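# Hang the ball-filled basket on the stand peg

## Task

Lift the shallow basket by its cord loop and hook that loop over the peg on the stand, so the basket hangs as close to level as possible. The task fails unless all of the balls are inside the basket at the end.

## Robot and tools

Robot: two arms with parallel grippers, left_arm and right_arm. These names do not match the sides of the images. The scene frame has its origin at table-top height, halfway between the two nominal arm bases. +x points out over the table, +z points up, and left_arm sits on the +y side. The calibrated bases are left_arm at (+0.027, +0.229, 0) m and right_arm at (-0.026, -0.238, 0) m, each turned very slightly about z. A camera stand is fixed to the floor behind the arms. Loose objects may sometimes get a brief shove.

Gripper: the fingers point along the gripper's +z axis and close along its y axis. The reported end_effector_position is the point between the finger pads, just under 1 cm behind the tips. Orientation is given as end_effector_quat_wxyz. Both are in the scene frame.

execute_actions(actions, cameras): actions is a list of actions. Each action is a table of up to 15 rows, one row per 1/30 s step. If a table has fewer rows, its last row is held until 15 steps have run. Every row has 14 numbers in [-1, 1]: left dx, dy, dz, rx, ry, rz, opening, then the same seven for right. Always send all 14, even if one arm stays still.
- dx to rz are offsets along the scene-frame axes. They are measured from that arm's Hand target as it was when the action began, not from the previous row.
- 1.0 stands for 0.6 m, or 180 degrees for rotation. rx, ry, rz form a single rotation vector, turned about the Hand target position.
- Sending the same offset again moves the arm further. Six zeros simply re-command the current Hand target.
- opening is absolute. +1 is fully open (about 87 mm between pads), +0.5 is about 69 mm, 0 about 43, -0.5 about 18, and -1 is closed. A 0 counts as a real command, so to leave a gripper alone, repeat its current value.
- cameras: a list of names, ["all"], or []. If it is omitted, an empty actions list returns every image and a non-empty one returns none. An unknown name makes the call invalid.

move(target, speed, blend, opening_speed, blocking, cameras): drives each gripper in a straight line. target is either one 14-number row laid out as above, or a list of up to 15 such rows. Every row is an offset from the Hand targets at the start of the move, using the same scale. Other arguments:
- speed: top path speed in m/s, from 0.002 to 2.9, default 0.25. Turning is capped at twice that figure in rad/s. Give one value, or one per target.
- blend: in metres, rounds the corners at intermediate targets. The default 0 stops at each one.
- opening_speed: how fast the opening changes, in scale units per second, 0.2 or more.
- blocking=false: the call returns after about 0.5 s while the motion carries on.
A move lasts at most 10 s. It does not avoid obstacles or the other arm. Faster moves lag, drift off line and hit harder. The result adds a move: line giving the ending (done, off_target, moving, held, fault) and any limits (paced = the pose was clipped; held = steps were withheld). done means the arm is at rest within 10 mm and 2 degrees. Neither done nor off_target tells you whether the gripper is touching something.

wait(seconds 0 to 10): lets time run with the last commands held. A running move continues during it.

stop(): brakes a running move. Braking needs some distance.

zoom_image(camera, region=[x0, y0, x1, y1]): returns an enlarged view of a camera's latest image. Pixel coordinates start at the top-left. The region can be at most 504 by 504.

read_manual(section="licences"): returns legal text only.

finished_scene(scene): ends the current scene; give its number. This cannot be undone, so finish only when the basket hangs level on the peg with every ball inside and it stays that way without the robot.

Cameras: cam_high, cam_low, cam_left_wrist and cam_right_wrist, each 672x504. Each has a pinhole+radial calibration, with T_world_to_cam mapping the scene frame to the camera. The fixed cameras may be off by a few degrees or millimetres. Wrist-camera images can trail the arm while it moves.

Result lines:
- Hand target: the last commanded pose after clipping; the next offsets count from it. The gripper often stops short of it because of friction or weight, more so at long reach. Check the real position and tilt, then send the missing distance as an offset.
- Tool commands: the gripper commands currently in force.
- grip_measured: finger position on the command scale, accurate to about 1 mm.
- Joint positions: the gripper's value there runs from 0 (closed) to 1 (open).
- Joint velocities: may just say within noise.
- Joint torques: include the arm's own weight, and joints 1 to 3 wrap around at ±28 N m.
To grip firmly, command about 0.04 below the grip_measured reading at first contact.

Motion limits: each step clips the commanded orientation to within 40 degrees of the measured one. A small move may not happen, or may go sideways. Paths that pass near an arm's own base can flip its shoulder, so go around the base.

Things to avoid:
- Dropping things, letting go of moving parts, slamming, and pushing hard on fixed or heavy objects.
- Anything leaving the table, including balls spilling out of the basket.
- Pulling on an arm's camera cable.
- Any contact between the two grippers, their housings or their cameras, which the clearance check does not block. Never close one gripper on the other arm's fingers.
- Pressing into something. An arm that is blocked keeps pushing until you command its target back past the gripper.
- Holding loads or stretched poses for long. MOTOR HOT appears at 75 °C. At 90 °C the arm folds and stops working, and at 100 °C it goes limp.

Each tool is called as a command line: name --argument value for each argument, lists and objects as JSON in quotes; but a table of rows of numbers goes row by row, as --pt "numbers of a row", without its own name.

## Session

execute_actions --actions '[]'

zoom_image --camera "cam_high" --region '[200, 180, 400, 330]'

zoom_image --camera "cam_high" --region '[360, 130, 560, 380]'

Scene clock: 0.00 s.
left_arm: end_effector_position=(+0.4241, +0.2525, +0.0688) grip_measured=+1.000 end_effector_quat_wxyz=(+0.601, -0.050, +0.791, +0.103) | right_arm: end_effector_position=(+0.3639, -0.2311, +0.0615) grip_measured=+0.962 end_effector_quat_wxyz=(+0.596, -0.001, +0.802, +0.021)
Joint positions: left_arm=[-0.109 1.585 0.405 0.907 -0.297 0.025 1] | right_arm=[0.023 1.553 0.369 0.892 -0.036 0.023 0.981]
Joint velocities: within noise
Joint torques (N m): no reading
Heat: left arm: 31 °C; right arm: 33 °C.
Hand target: left_arm +0.4258, +0.2523, +0.0721; +0.604, -0.051, +0.789, +0.103 | right_arm +0.3645, -0.2311, +0.0624; +0.596, -0.001, +0.803, +0.021
Tool commands: left_gripper/opening=+1.0 right_gripper/opening=+1.0
camera_calibration:
cam_left_wrist: T_world_to_cam=[[0.22493, -0.969845, -0.0938434, 0.153385], [-0.896988, -0.168488, -0.408686, 0.470585], [0.380551, 0.176102, -0.907838, 0.0000933667], [0, 0, 0, 1]] pos_world=[0.387572, 0.228031, 0.2068]
cam_right_wrist: T_world_to_cam=[[0.0261987, -0.999041, -0.0350826, -0.239645], [-0.923456, -0.0107475, -0.383555, 0.377857], [0.38281, 0.0424459, -0.922852, 0.0705266], [0, 0, 0, 1]] pos_world=[0.328215, -0.238348, 0.201607]

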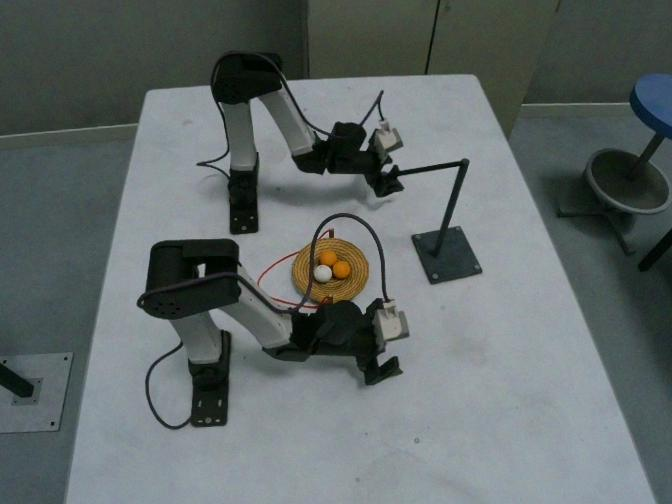

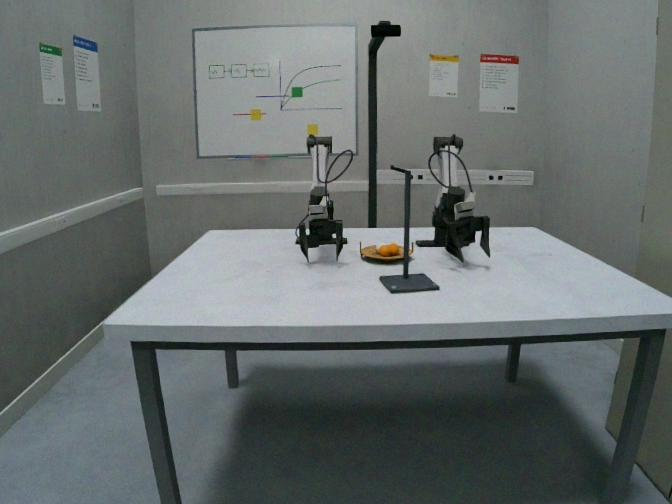

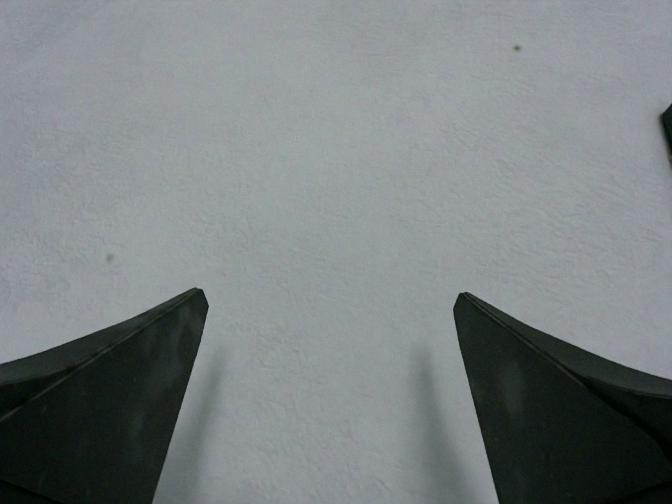

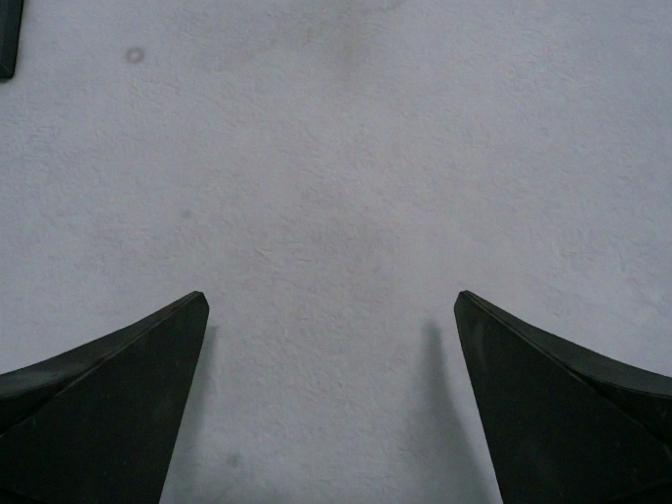

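Scaled by 2.520 from the camera's 672x504 image, which has a finer 960x720 frame.

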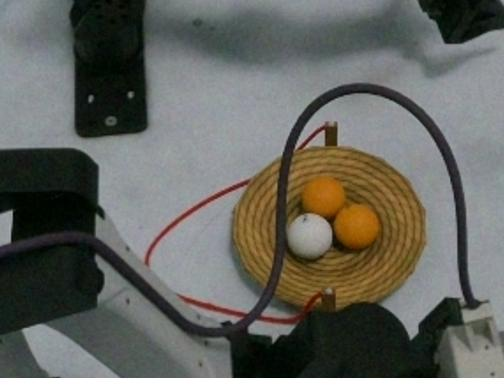

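Scaled by 2.016 from the camera's 672x504 image, which has a finer 960x720 frame.

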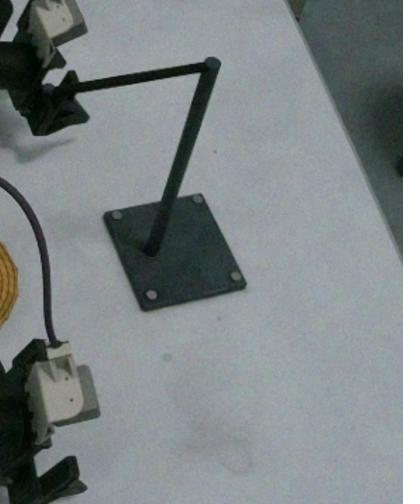

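zoom_image --camera "cam_high" --region '[370, 150, 480, 220]'

zoom_image --camera "cam_low" --region '[340, 140, 500, 300]'

Scaled by 4.582 from the camera's 672x504 image, which has a finer 960x720 frame.

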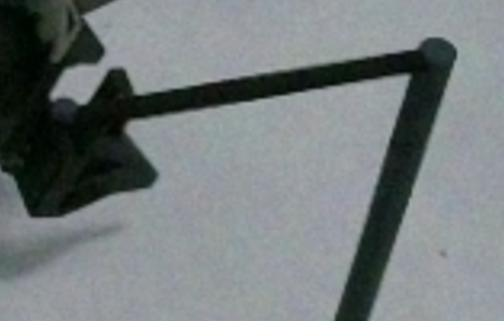

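Scaled by 3.150 from the camera's 672x504 image, which has a finer 960x720 frame.

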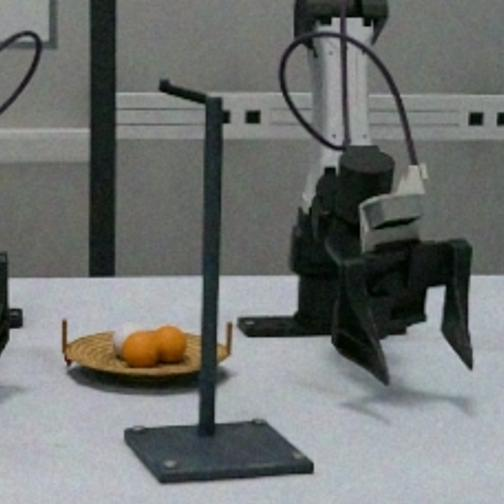

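move --pt "-0.167 -0.05 0.25 0.1 0.1 -0.2 0 -0.05 -0.1 0.05 0 0 0 1" --pt "-0.5505 -0.4378 -0.012 0.2988 0.2949 -0.5873 0 -0.1 -0.2 0.1 0 0 0 1" --blend '[0.06,0]' --speed 0.3 --cameras '["cam_high","cam_left_wrist"]'

zoom_image --camera "cam_high" --region '[220, 210, 360, 315]'

Scene clock: 53.70 s.
left_arm: end_effector_position=(+0.0963, -0.0006, +0.0620) grip_measured=+0.000 end_effector_quat_wxyz=(+0.053, +0.820, +0.564, -0.077) | right_arm: end_effector_position=(+0.3008, -0.3487, +0.1074) grip_measured=+0.962 end_effector_quat_wxyz=(+0.585, +0.012, +0.810, +0.027)
Joint positions: left_arm=[-1.334 1.46 0.977 -0.937 0.111 0.629 0.5] | right_arm=[-0.573 1.201 0.421 0.393 -0.591 -0.164 0.981]
Joint torques (N m): left_arm=[-0.12 -3.77 8.16 0.84 0.29 0.24] | right_arm=[-0.83 -4.89 9.62 1.94 -0.17 -0.11]
Heat: left arm: 38 °C; right arm: 35 °C.
Hand target: left_arm +0.0954, -0.0103, +0.0649; +0.058, +0.824, +0.556, -0.087 | right_arm +0.3045, -0.3511, +0.1223; +0.596, -0.002, +0.803, +0.021
Off the commanded pose: left_arm 0.010 m, 2 deg | right_arm 0.016 m, 2 deg.
move: off_target (right_arm)
camera_calibration:
cam_left_wrist: T_world_to_cam=[[-0.939689, 0.341656, -0.0160116, 0.0892324], [0.25145, 0.721805, 0.644803, -0.0442604], [0.231858, 0.601888, -0.764181, 0.168814], [0, 0, 0, 1]] pos_world=[0.055839, -0.100147, 0.158973]
Images, in order (width x height): cam_high 672x504, cam_left_wrist 672x504.

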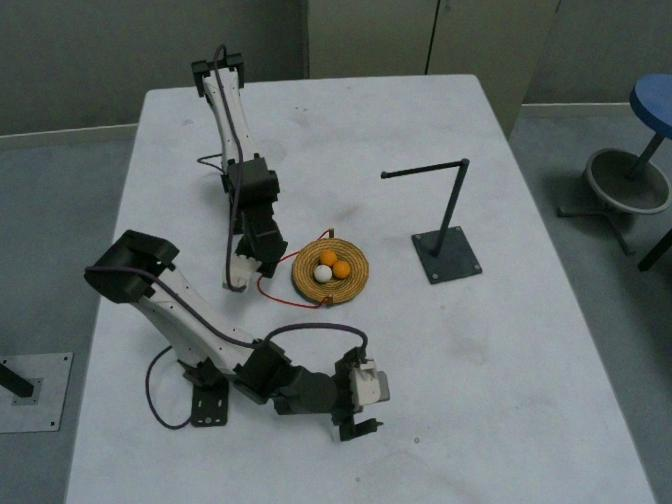

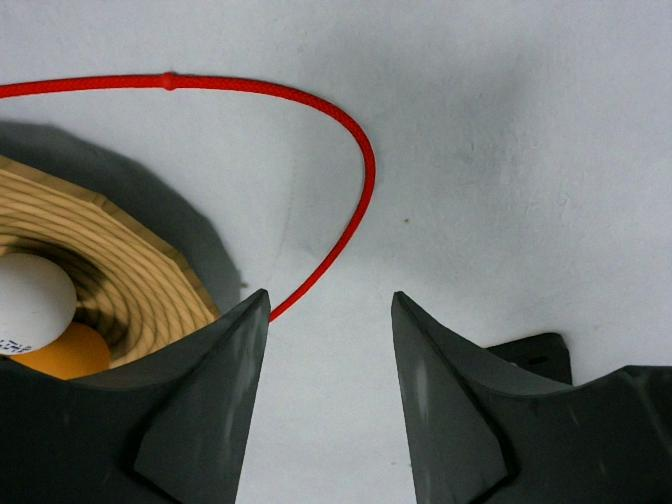

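Scaled by 3.600 from the camera's 672x504 image, which has a finer 960x720 frame.

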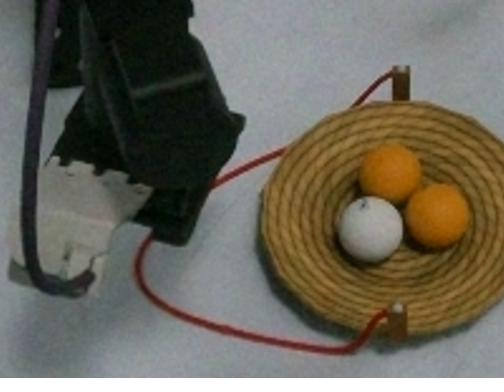

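move --target '[-0.0358,-0.0172,-0.068,0,0,0,0,0,0,0,0,0,0,1]' --speed 0.12 --cameras '["cam_high","cam_left_wrist"]'

zoom_image --camera "cam_high" --region '[220, 210, 360, 315]'

Scene clock: 74.50 s.
left_arm: end_effector_position=(+0.0756, -0.0210, +0.0305) grip_measured=+0.000 end_effector_quat_wxyz=(+0.063, +0.825, +0.554, -0.088) | right_arm: end_effector_position=(+0.3007, -0.3486, +0.1073) grip_measured=+0.962 end_effector_quat_wxyz=(+0.585, +0.011, +0.811, +0.027)
Joint positions: left_arm=[-1.424 1.529 0.908 -0.763 0.111 0.559 0.5] | right_arm=[-0.573 1.201 0.421 0.392 -0.591 -0.164 0.981]
Joint torques (N m): left_arm=[-0.14 -4.15 5.01 1.04 0.11 0.01] | right_arm=[-0.69 -4.62 9.42 1.98 -0.17 -0.14]
Heat: left arm: 42 °C; right arm: 40 °C.
Hand target: left_arm +0.0739, -0.0206, +0.0241; +0.058, +0.824, +0.556, -0.087 | right_arm +0.3045, -0.3511, +0.1224; +0.596, -0.002, +0.803, +0.021
Off the commanded pose: left_arm 0.007 m, 1 deg | right_arm 0.016 m, 2 deg.
move: off_target (right_arm)
camera_calibration:
cam_left_wrist: T_world_to_cam=[[-0.932294, 0.36107, -0.0213531, 0.0761865], [0.270543, 0.735298, 0.621404, -0.004472], [0.240071, 0.573555, -0.783199, 0.161213], [0, 0, 0, 1]] pos_world=[0.0335355, -0.116685, 0.130668]
Images, in order (width x height): cam_high 672x504, cam_left_wrist 672x504.

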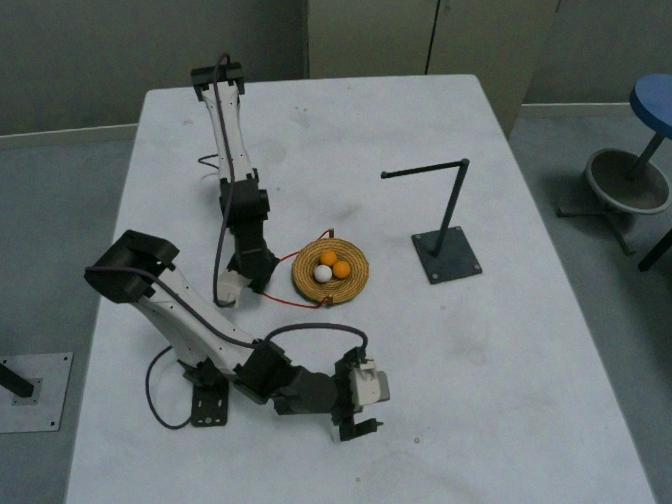

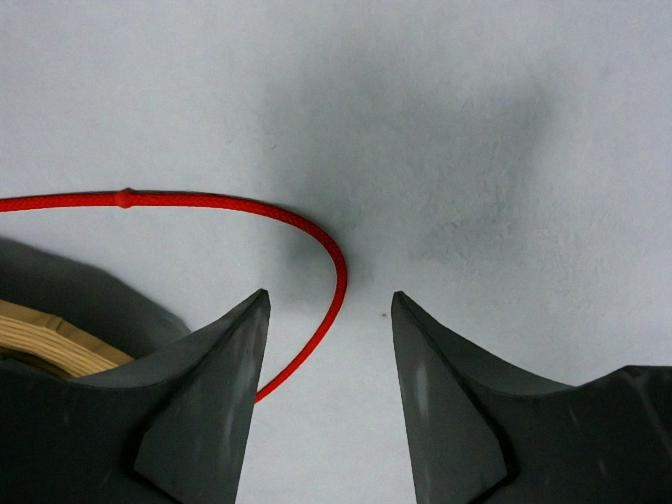

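Scaled by 3.600 from the camera's 672x504 image, which has a finer 960x720 frame.

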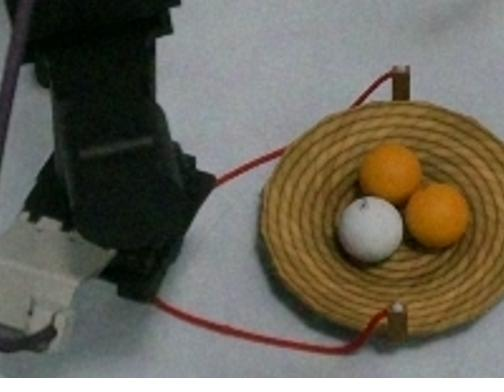

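move --target '[-0.004,0.0177,-0.0335,0,0,0,0,0,0,0,0,0,0,1]' --speed 0.08 --cameras '["cam_left_wrist"]'

Scene clock: 87.30 s.
left_arm: end_effector_position=(+0.0732, -0.0096, +0.0132) grip_measured=+0.000 end_effector_quat_wxyz=(+0.056, +0.825, +0.557, -0.085) | right_arm: end_effector_position=(+0.3007, -0.3486, +0.1073) grip_measured=+0.962 end_effector_quat_wxyz=(+0.585, +0.011, +0.811, +0.027)
Joint positions: left_arm=[-1.426 1.529 0.834 -0.704 0.11 0.553 0.5] | right_arm=[-0.573 1.201 0.421 0.392 -0.591 -0.164 0.981]
Joint torques (N m): left_arm=[-0.17 -4.38 3.38 1.32 0.11 0.06] | right_arm=[-1.11 -4.81 9.44 2.01 -0.24 -0.14]
Heat: left arm: 40 °C; right arm: 41 °C.
Hand target: left_arm +0.0716, -0.0101, +0.0040; +0.058, +0.824, +0.556, -0.087 | right_arm +0.3045, -0.3511, +0.1224; +0.596, -0.002, +0.803, +0.021
Off the commanded pose: left_arm 0.009 m, 0 deg | right_arm 0.016 m, 2 deg.
move: off_target (right_arm)
camera_calibration:
cam_left_wrist: T_world_to_cam=[[-0.933892, 0.357311, -0.0131998, 0.0694587], [0.269076, 0.726629, 0.632146, -0.00155292], [0.235464, 0.586805, -0.774737, 0.142079], [0, 0, 0, 1]] pos_world=[0.0318304, -0.107062, 0.111972]
Images, in order (width x height): cam_left_wrist 672x504.

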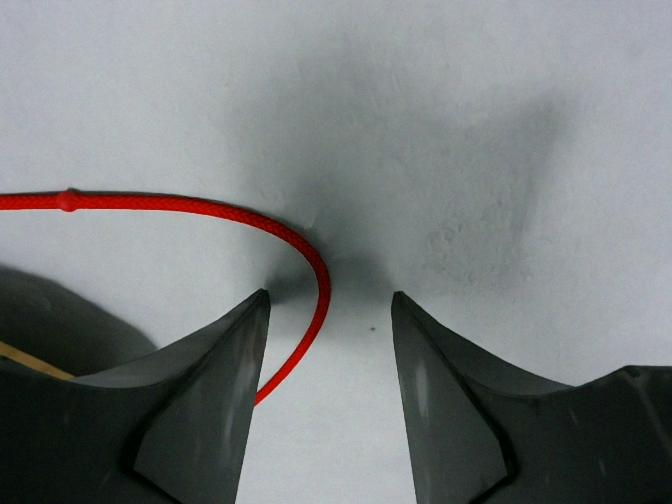

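move --pt "-0.002 -0.02 0.028 0 0 0 0 0 0 0 0 0 0 1" --pt "-0.002 -0.0085 -0.003 0 0 0 0 0 0 0 0 0 0 1" --speed 0.08 --blend '[0.004,0]' --cameras '["cam_left_wrist"]'

Scene clock: 97.70 s.
left_arm: end_effector_position=(+0.0716, -0.0169, +0.0134) grip_measured=+0.000 end_effector_quat_wxyz=(+0.063, +0.825, +0.554, -0.088) | right_arm: end_effector_position=(+0.3007, -0.3486, +0.1073) grip_measured=+0.962 end_effector_quat_wxyz=(+0.585, +0.011, +0.811, +0.027)
Joint positions: left_arm=[-1.436 1.54 0.844 -0.687 0.109 0.546 0.5] | right_arm=[-0.573 1.201 0.421 0.392 -0.591 -0.164 0.981]
Joint torques (N m): left_arm=[0.01 -3.6 3.63 1.26 0.11 0.04] | right_arm=[-0.95 -4.68 9.33 1.97 -0.18 -0.13]
Heat: left arm: 38 °C; right arm: 42 °C.
Hand target: left_arm +0.0704, -0.0152, +0.0022; +0.058, +0.824, +0.556, -0.087 | right_arm +0.3045, -0.3511, +0.1224; +0.596, -0.002, +0.803, +0.021
Off the commanded pose: left_arm 0.011 m, 1 deg | right_arm 0.016 m, 2 deg.
move: off_target (left_arm, right_arm)
camera_calibration:
cam_left_wrist: T_world_to_cam=[[-0.93261, 0.36028, -0.0209025, 0.0707049], [0.270252, 0.735606, 0.621166, 0.00424976], [0.23917, 0.573656, -0.7834, 0.146578], [0, 0, 0, 1]] pos_world=[0.0297345, -0.112685, 0.113668]
Images, in order (width x height): cam_left_wrist 672x504.

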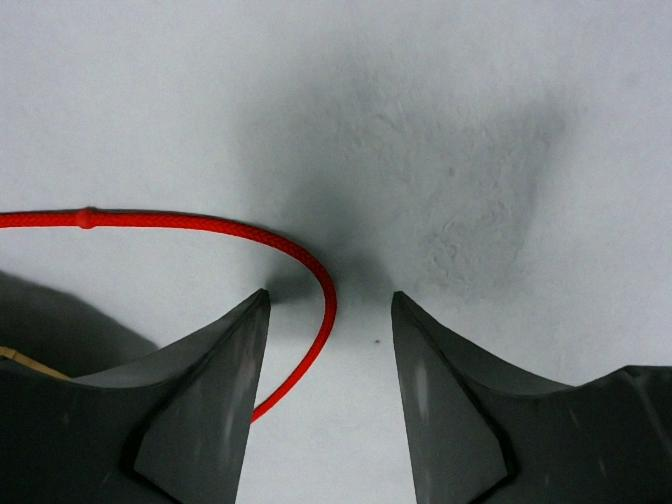

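move --pt "0 0 -0.006 0 0 0 0 0 0 0 0 0 0 1" --pt "0 0 -0.006 0 0 0 -1 0 0 0 0 0 0 1" --pt "0.094 -0.003 0.185 -0.06 0.014 0.03 -1 0 0 0 0 0 0 1" --pt "0.277 0.0055 0.335 -0.12 0.028 0.06 -1 0 0 0 0 0 0 1" --pt "0.282 0.027 0.443 -0.1789 0.0426 0.0918 -1 0 0 0 0 0 0 1" --speed '[0.05,0.05,0.12,0.1,0.05]' --blend '[0,0,0.04,0.02,0]' --opening_speed 1.5 --cameras '["cam_high","cam_low","cam_left_wrist"]'

zoom_image --camera "cam_low" --region '[340, 140, 460, 280]'

Scene clock: 120.97 s.
left_arm: end_effector_position=(+0.2426, +0.0005, +0.2558) grip_measured=-0.893 end_effector_quat_wxyz=(+0.247, +0.685, +0.627, -0.277) | right_arm: end_effector_position=(+0.3007, -0.3486, +0.1073) grip_measured=+0.962 end_effector_quat_wxyz=(+0.585, +0.011, +0.811, +0.027)
Joint positions: left_arm=[-0.587 1.517 1.697 -1.358 0.668 0.968 0.054] | right_arm=[-0.573 1.201 0.421 0.392 -0.591 -0.164 0.981]
Joint torques (N m): left_arm=[0.69 -6.86 8.03 1.02 0.56 0.01] | right_arm=[-0.68 -4.71 9.51 1.95 -0.19 -0.17]
Heat: left arm: 38 °C; right arm: 44 °C.
Hand target: left_arm +0.2396, +0.0010, +0.2680; +0.258, +0.681, +0.624, -0.282 | right_arm +0.3045, -0.3511, +0.1224; +0.596, -0.002, +0.803, +0.021
Off the commanded pose: left_arm 0.013 m, 2 deg | right_arm 0.016 m, 2 deg.
move: off_target (left_arm, right_arm); target 2's new opening was sent with left_arm's hand 0.015 m and 1 deg from that target
camera_calibration:
cam_left_wrist: T_world_to_cam=[[-0.997637, 0.068529, 0.00497545, 0.238205], [0.0685998, 0.989345, 0.128413, -0.030437], [0.00387757, 0.128451, -0.991708, 0.396123], [0, 0, 0, 1]] pos_world=[0.238194, -0.0370936, 0.395562]
Images, in order (width x height): cam_high 672x504, cam_low 672x504, cam_left_wrist 672x504.

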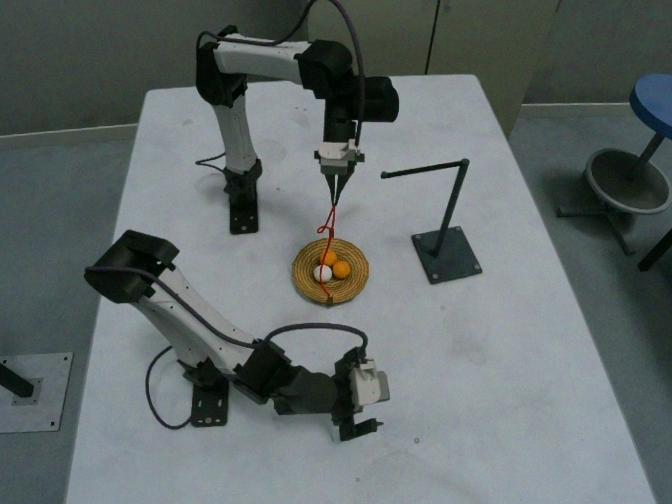

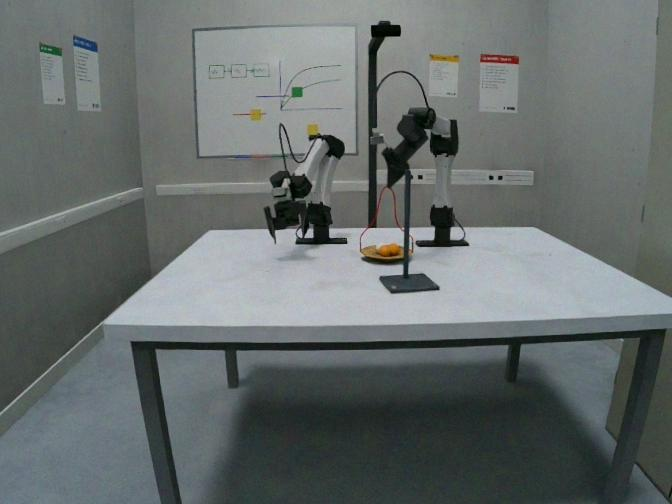

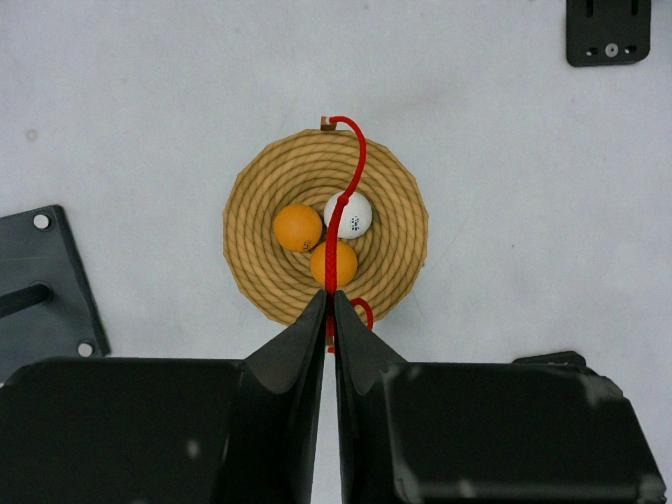

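Scaled by 3.600 from the camera's 672x504 image, which has a finer 960x720 frame.

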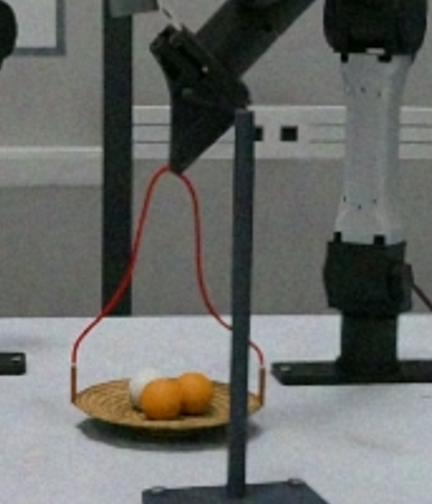

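move --pt "0.004 0.023 0.095 -0.02 0 0.0 -1 0 0 0 0 0 0 1" --pt "0.097 0.015 0.192 -0.056 0 0.05 -1 0 0 0 0 0 0 1" --speed '[0.04,0.07]' --blend '[0.02,0]' --cameras '["cam_high","cam_low","cam_left_wrist"]'

zoom_image --camera "cam_low" --region '[340, 140, 460, 280]'

Scene clock: 147.70 s.
left_arm: end_effector_position=(+0.2959, +0.0130, +0.3784) grip_measured=-0.893 end_effector_quat_wxyz=(+0.370, +0.592, +0.651, -0.298) | right_arm: end_effector_position=(+0.3007, -0.3486, +0.1073) grip_measured=+0.962 end_effector_quat_wxyz=(+0.585, +0.011, +0.811, +0.027)
Joint positions: left_arm=[-0.4 1.717 2.353 -1.559 0.812 0.825 0.054] | right_arm=[-0.573 1.201 0.421 0.392 -0.591 -0.164 0.981]
Joint torques (N m): left_arm=[0.66 -4.7 6.86 1.52 0.68 -0.02] | right_arm=[-1.13 -4.77 9.43 1.95 -0.19 -0.14]
Heat: left arm: 41 °C; right arm: 45 °C.
Hand target: left_arm +0.2977, +0.0100, +0.3833; +0.339, +0.605, +0.648, -0.315 | right_arm +0.3045, -0.3511, +0.1224; +0.596, -0.002, +0.803, +0.021
Off the commanded pose: left_arm 0.006 m, 4 deg | right_arm 0.016 m, 2 deg.
joint sent to its limit (left arm) — joint 4 (wrist pitch), lower limit. The joint targets are off in orientation, not in position.
move: off_target (left_arm, right_arm)
camera_calibration:
cam_left_wrist: T_world_to_cam=[[-0.988347, -0.14435, -0.0483083, 0.310055], [-0.138897, 0.985066, -0.101747, 0.0863454], [0.0622741, -0.0938518, -0.993637, 0.502273], [0, 0, 0, 1]] pos_world=[0.287156, 0.00683962, 0.522841]
Images, in order (width x height): cam_high 672x504, cam_low 672x504, cam_left_wrist 672x504.

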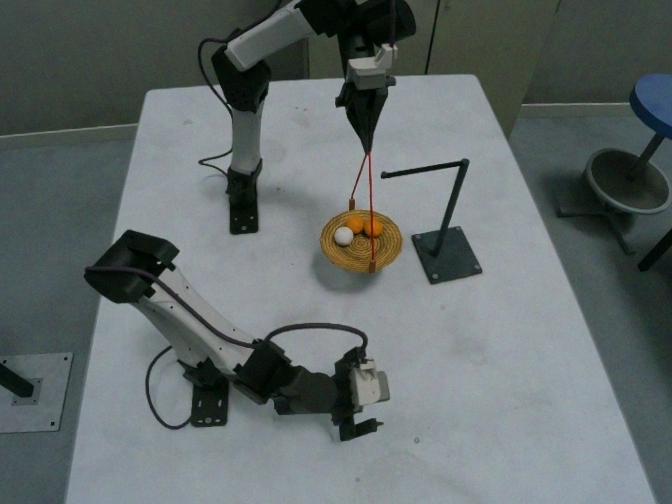

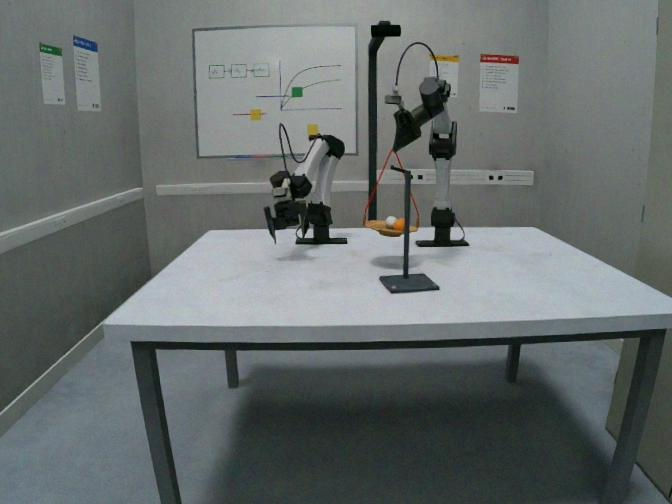

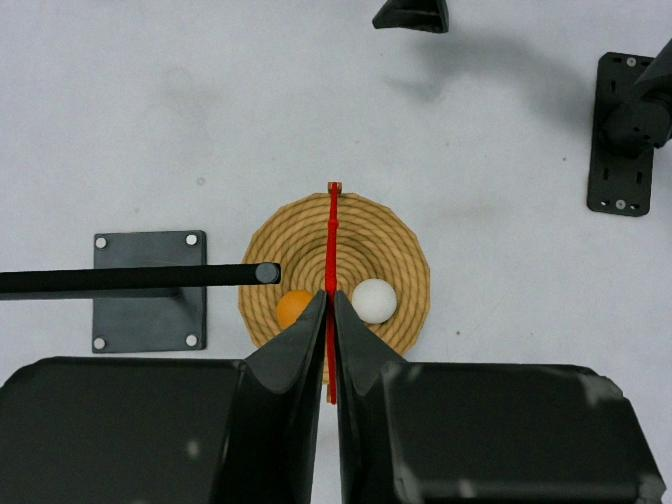

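Scaled by 3.600 from the camera's 672x504 image, which has a finer 960x720 frame.

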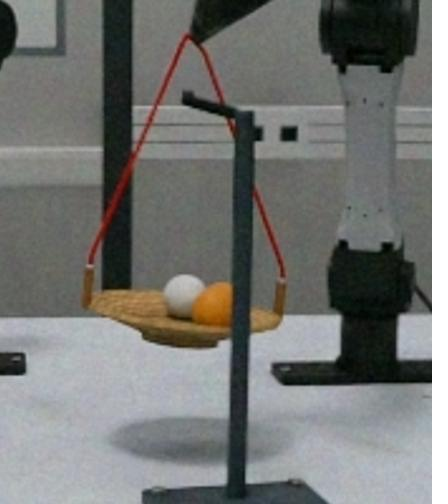

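move --target '[0.153,0.018,0,-0.044,-0.003,0,-1,0,0,0,0,0,0,1]' --speed 0.06 --cameras '["cam_high","cam_low","cam_left_wrist"]'

zoom_image --camera "cam_low" --region '[340, 140, 460, 280]'

Scene clock: 199.47 s.
left_arm: end_effector_position=(+0.3869, +0.0228, +0.3800) grip_measured=-0.893 end_effector_quat_wxyz=(+0.423, +0.555, +0.631, -0.339) | right_arm: end_effector_position=(+0.3006, -0.3485, +0.1072) grip_measured=+0.962 end_effector_quat_wxyz=(+0.585, +0.012, +0.811, +0.027)
Joint positions: left_arm=[-0.231 2.032 2.696 -1.56 1.014 0.861 0.054] | right_arm=[-0.573 1.201 0.421 0.391 -0.591 -0.164 0.981]
Joint torques (N m): left_arm=[0.62 -7.21 6.58 1.48 0.74 0.14] | right_arm=[-0.76 -4.67 9.35 2.03 -0.23 -0.08]
Heat: left arm: 44 °C; right arm: 47 °C.
Hand target: left_arm +0.3895, +0.0208, +0.3833; +0.383, +0.582, +0.624, -0.356 | right_arm +0.3045, -0.3511, +0.1223; +0.596, -0.002, +0.803, +0.021
Off the commanded pose: left_arm 0.005 m, 6 deg | right_arm 0.016 m, 2 deg.
joint read past its limit (left arm) — joint 4 (wrist pitch), lower limit.
joint sent to its limit (left arm) — joint 4 (wrist pitch), lower limit. The joint targets are off in orientation, not in position.
move: off_target (left_arm, right_arm)
camera_calibration:
cam_left_wrist: T_world_to_cam=[[-0.983513, -0.177176, -0.0362197, 0.395846], [-0.162366, 0.953336, -0.254535, 0.157282], [0.079627, -0.244458, -0.966385, 0.485464], [0, 0, 0, 1]] pos_world=[0.376201, 0.038867, 0.523516]
Images, in order (width x height): cam_high 672x504, cam_low 672x504, cam_left_wrist 672x504.

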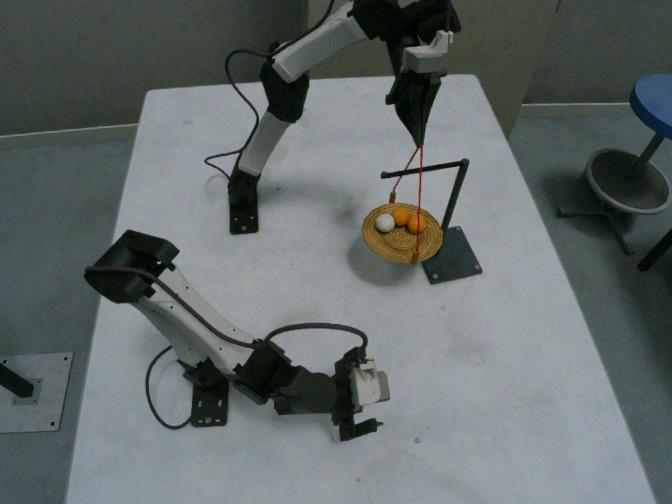

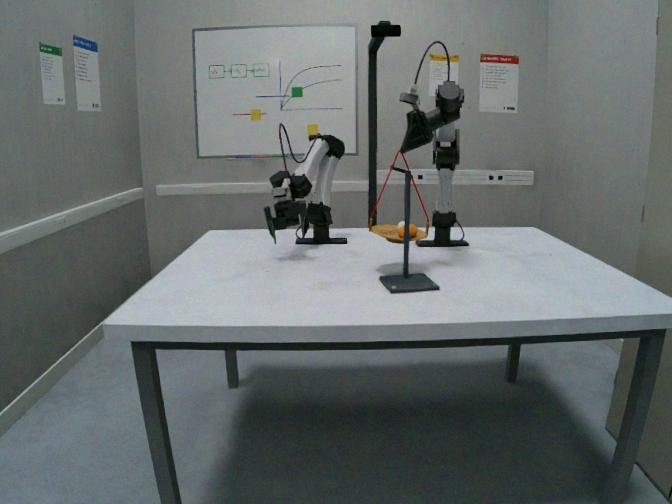

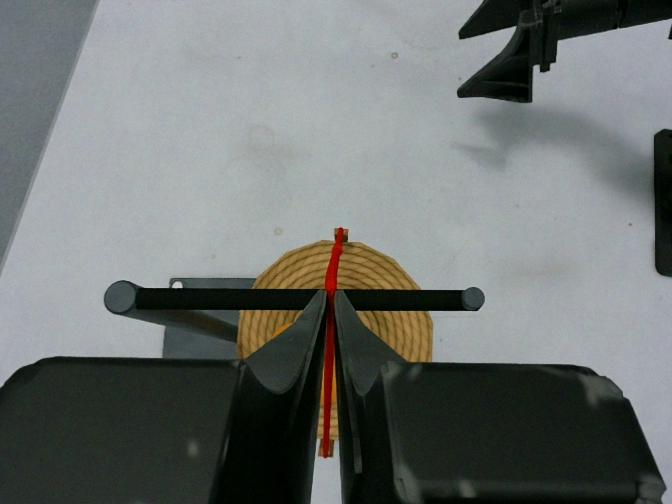

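Scaled by 3.600 from the camera's 672x504 image, which has a finer 960x720 frame.

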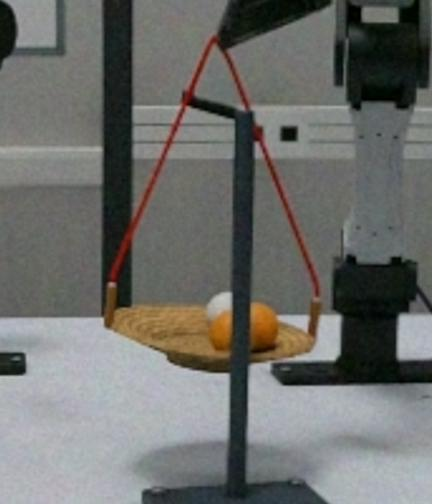

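move --target '[0.001,0.005,-0.085,0,0,0,-1,0,0,0,0,0,0,1]' --speed 0.04 --cameras '["cam_low","cam_left_wrist"]'

zoom_image --camera "cam_low" --region '[340, 140, 460, 280]'

Scene clock: 207.37 s.
left_arm: end_effector_position=(+0.3936, +0.0227, +0.3291) grip_measured=-0.893 end_effector_quat_wxyz=(+0.378, +0.578, +0.629, -0.356) | right_arm: end_effector_position=(+0.3006, -0.3485, +0.1072) grip_measured=+0.962 end_effector_quat_wxyz=(+0.585, +0.012, +0.811, +0.027)
Joint positions: left_arm=[-0.229 2.032 2.493 -1.56 1.029 1.021 0.054] | right_arm=[-0.573 1.201 0.421 0.391 -0.591 -0.164 0.981]
Joint torques (N m): left_arm=[0.42 -11.04 3.74 1.2 0.56 0.26] | right_arm=[-0.83 -4.77 9.47 1.97 -0.23 -0.14]
Heat: left arm: 43 °C; right arm: 47 °C.
Hand target: left_arm +0.3901, +0.0237, +0.3323; +0.383, +0.582, +0.623, -0.356 | right_arm +0.3045, -0.3511, +0.1223; +0.596, -0.002, +0.803, +0.021
Off the commanded pose: left_arm 0.005 m, 1 deg | right_arm 0.016 m, 2 deg.
joint read past its limit (left arm) — joint 4 (wrist pitch), lower limit.
joint sent to its limit (left arm) — joint 4 (wrist pitch), lower limit. The joint targets still meet the commanded pose.
move: off_target (right_arm)
camera_calibration:
cam_left_wrist: T_world_to_cam=[[-0.994699, -0.101612, 0.0157684, 0.386119], [-0.102692, 0.973722, -0.203273, 0.104781], [0.00530104, -0.203815, -0.978995, 0.468202], [0, 0, 0, 1]] pos_world=[0.39235, 0.0326331, 0.473578]
Images, in order (width x height): cam_low 672x504, cam_left_wrist 672x504.

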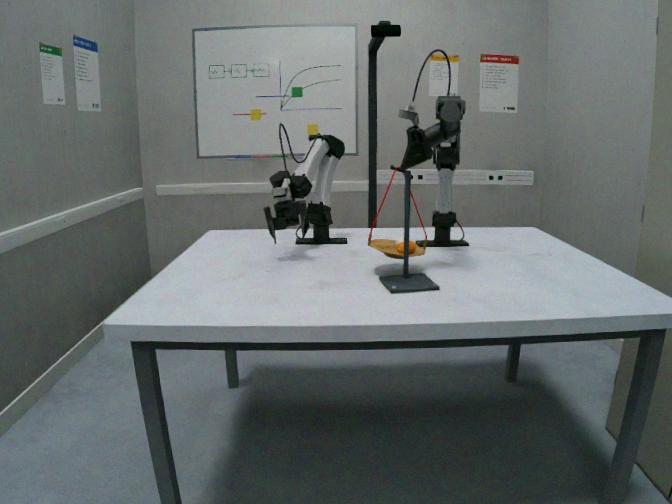

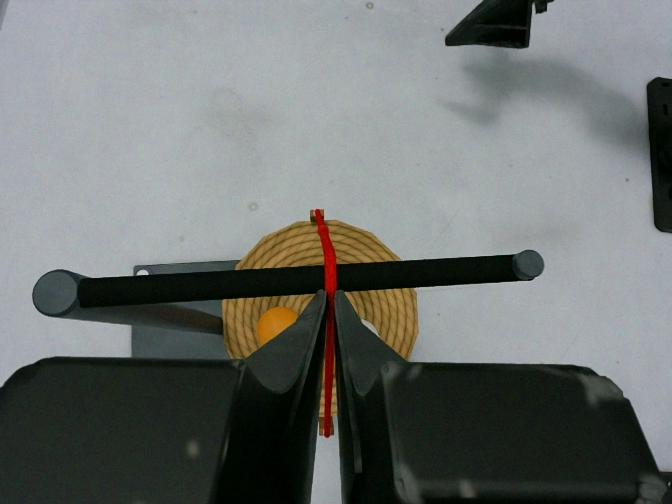

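Scaled by 3.600 from the camera's 672x504 image, which has a finer 960x720 frame.

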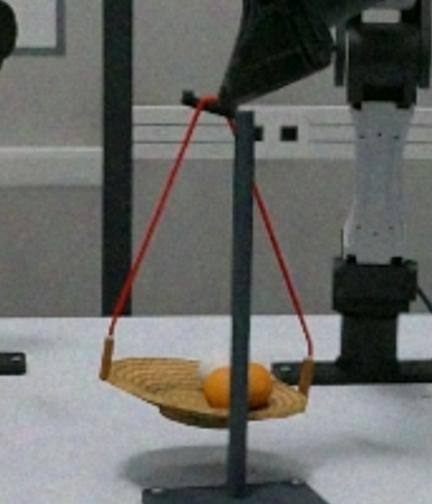

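move --pt "0 0 0 0 0 0 -0.6 0 0 0 0 0 0 1" --pt "0 0.003 -0.025 0 0 0 -0.6 0 0 0 0 0 0 1" --speed 0.03 --opening_speed 0.5 --cameras '["cam_low","cam_left_wrist"]'

zoom_image --camera "cam_low" --region '[340, 140, 460, 280]'

Scene clock: 222.93 s.
left_arm: end_effector_position=(+0.3949, +0.0236, +0.3041) grip_measured=-0.600 end_effector_quat_wxyz=(+0.364, +0.575, +0.635, -0.366) | right_arm: end_effector_position=(+0.3006, -0.3485, +0.1072) grip_measured=+0.962 end_effector_quat_wxyz=(+0.585, +0.012, +0.811, +0.027)
Joint positions: left_arm=[-0.225 1.99 2.319 -1.481 1.034 1.04 0.2] | right_arm=[-0.573 1.201 0.421 0.391 -0.591 -0.164 0.981]
Joint torques (N m): left_arm=[0.5 -13.11 4.41 1.28 0.54 0.2] | right_arm=[-1.13 -4.68 9.44 1.99 -0.19 -0.16]
Heat: left arm: 42 °C; right arm: 47 °C.
Hand target: left_arm +0.3901, +0.0255, +0.3172; +0.382, +0.582, +0.624, -0.356 | right_arm +0.3045, -0.3511, +0.1223; +0.596, -0.002, +0.803, +0.021
Off the commanded pose: left_arm 0.014 m, 3 deg | right_arm 0.016 m, 2 deg.
move: off_target (left_arm, right_arm)
camera_calibration:
cam_left_wrist: T_world_to_cam=[[-0.99426, -0.094455, 0.0502474, 0.37705], [-0.10246, 0.975824, -0.193055, 0.095707], [-0.0307976, -0.197095, -0.979901, 0.458264], [0, 0, 0, 1]] pos_world=[0.398806, 0.0325427, 0.448584]
Images, in order (width x height): cam_low 672x504, cam_left_wrist 672x504.

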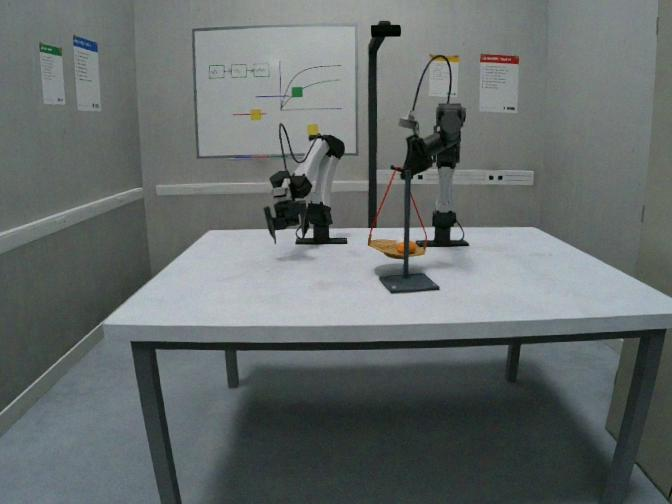

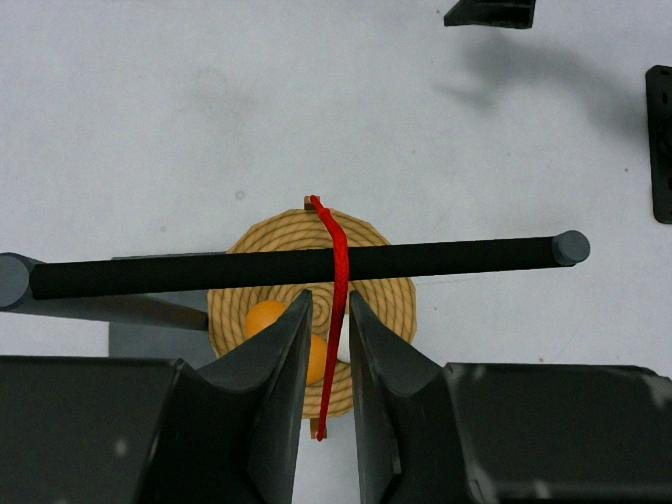

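Scaled by 3.600 from the camera's 672x504 image, which has a finer 960x720 frame.

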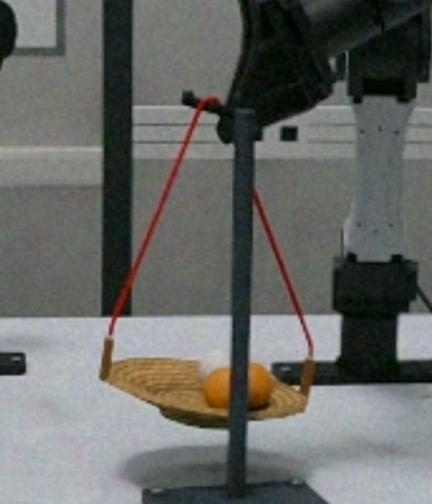

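move --pt "0 0 0.012 0 0 0 -0.6 0 0 0 0 0 0 1" --pt "0 0 0.012 0 0 0 -1 0 0 0 0 0 0 1" --speed 0.03 --opening_speed 1 --cameras '["cam_left_wrist"]'

Scene clock: 230.97 s.
left_arm: end_effector_position=(+0.3941, +0.0237, +0.3120) grip_measured=-0.877 end_effector_quat_wxyz=(+0.371, +0.578, +0.631, -0.361) | right_arm: end_effector_position=(+0.3006, -0.3485, +0.1072) grip_measured=+0.962 end_effector_quat_wxyz=(+0.585, +0.012, +0.811, +0.027)
Joint positions: left_arm=[-0.225 1.99 2.351 -1.493 1.034 1.04 0.061] | right_arm=[-0.573 1.201 0.421 0.391 -0.591 -0.164 0.981]
Joint torques (N m): left_arm=[0.5 -10.91 7.35 1 0.53 0.15] | right_arm=[-0.81 -4.96 9.8 2.01 -0.21 -0.11]
Heat: left arm: 42 °C; right arm: 48 °C.
Hand target: left_arm +0.3901, +0.0255, +0.3244; +0.382, +0.582, +0.624, -0.356 | right_arm +0.3045, -0.3511, +0.1223; +0.596, -0.002, +0.803, +0.021
Off the commanded pose: left_arm 0.013 m, 2 deg | right_arm 0.016 m, 2 deg.
move: off_target (left_arm, right_arm); target 2's new opening was sent with left_arm's hand 0.013 m and 2 deg from that target
camera_calibration:
cam_left_wrist: T_world_to_cam=[[-0.99505, -0.094352, 0.0312004, 0.38216], [-0.0986888, 0.975077, -0.198708, 0.0973203], [-0.0116743, -0.200804, -0.979562, 0.458537], [0, 0, 0, 1]] pos_world=[0.395226, 0.0332388, 0.456581]
Images, in order (width x height): cam_left_wrist 672x504.

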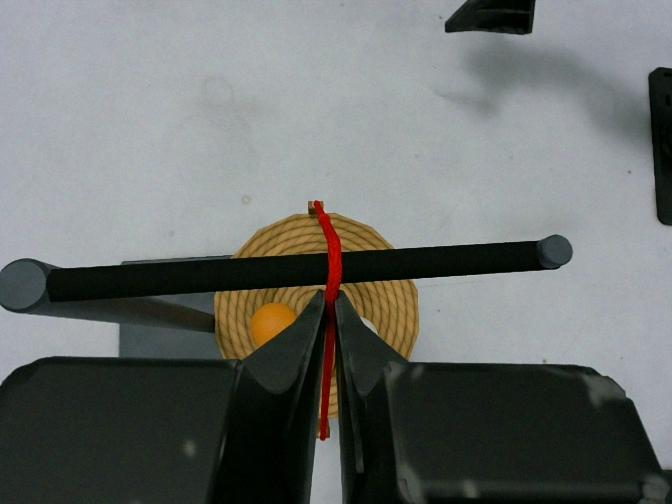

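move --pt "0 0.004 0.065 0 0 0 -1 0 0 0 0 0 0 1" --pt "0 0.006 0.065 0 0 0 -1 0 0 0 0 0 0 1" --pt "0 0.006 0.01 0 0 0 -1 0 0 0 0 0 0 1" --speed 0.035 --blend '[0.002,0,0]' --cameras '["cam_low","cam_left_wrist"]'

zoom_image --camera "cam_low" --region '[340, 140, 460, 280]'

Scene clock: 242.53 s.
left_arm: end_effector_position=(+0.3887, +0.0297, +0.3359) grip_measured=-0.877 end_effector_quat_wxyz=(+0.389, +0.581, +0.624, -0.349) | right_arm: end_effector_position=(+0.3006, -0.3485, +0.1072) grip_measured=+0.962 end_effector_quat_wxyz=(+0.585, +0.012, +0.811, +0.027)
Joint positions: left_arm=[-0.213 1.99 2.456 -1.555 1.034 1.044 0.061] | right_arm=[-0.573 1.201 0.421 0.391 -0.591 -0.164 0.981]
Joint torques (N m): left_arm=[0.34 -8.21 4.36 1.16 0.58 0.25] | right_arm=[-0.75 -4.89 9.48 2 -0.24 -0.12]
Heat: left arm: 42 °C; right arm: 48 °C.
Hand target: left_arm +0.3901, +0.0291, +0.3304; +0.382, +0.582, +0.624, -0.356 | right_arm +0.3045, -0.3511, +0.1223; +0.596, -0.002, +0.803, +0.021
Off the commanded pose: left_arm 0.006 m, 1 deg | right_arm 0.016 m, 2 deg.
joint sent to its limit (left arm) — joint 4 (wrist pitch), lower limit. The joint targets still meet the commanded pose.
move: off_target (right_arm); blend cut to 0.0006 m at target 1
camera_calibration:
cam_left_wrist: T_world_to_cam=[[-0.994421, -0.104662, -0.0131408, 0.391479], [-0.0995701, 0.972485, -0.210614, 0.100078], [0.0348225, -0.20813, -0.977481, 0.464512], [0, 0, 0, 1]] pos_world=[0.383084, 0.0403275, 0.480274]
Images, in order (width x height): cam_low 672x504, cam_left_wrist 672x504.

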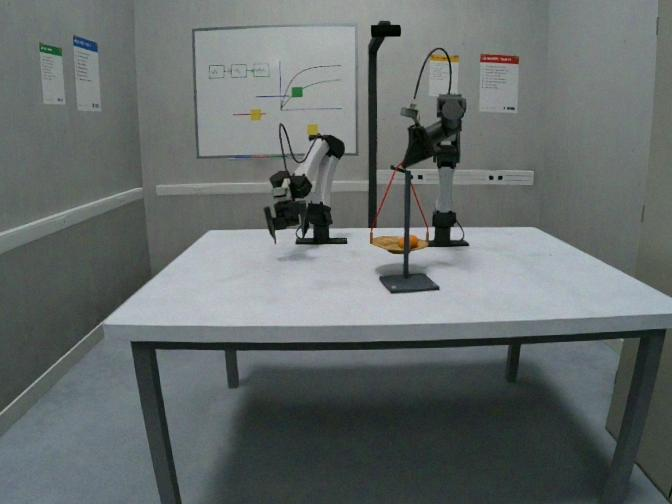

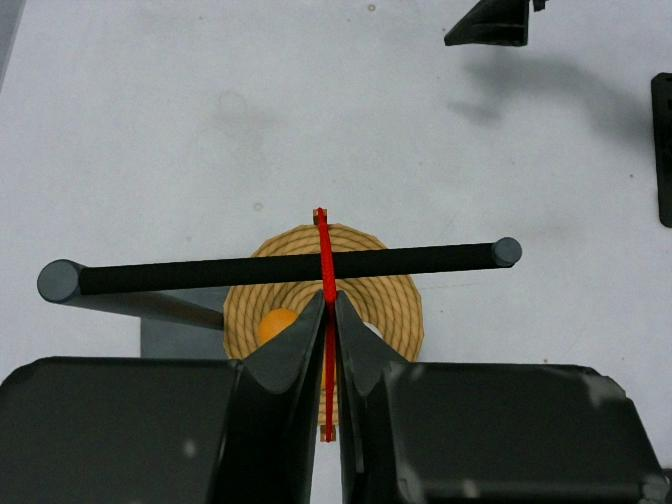

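Scaled by 3.600 from the camera's 672x504 image, which has a finer 960x720 frame.

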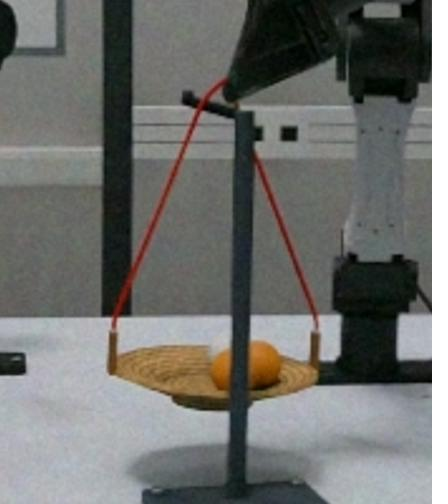

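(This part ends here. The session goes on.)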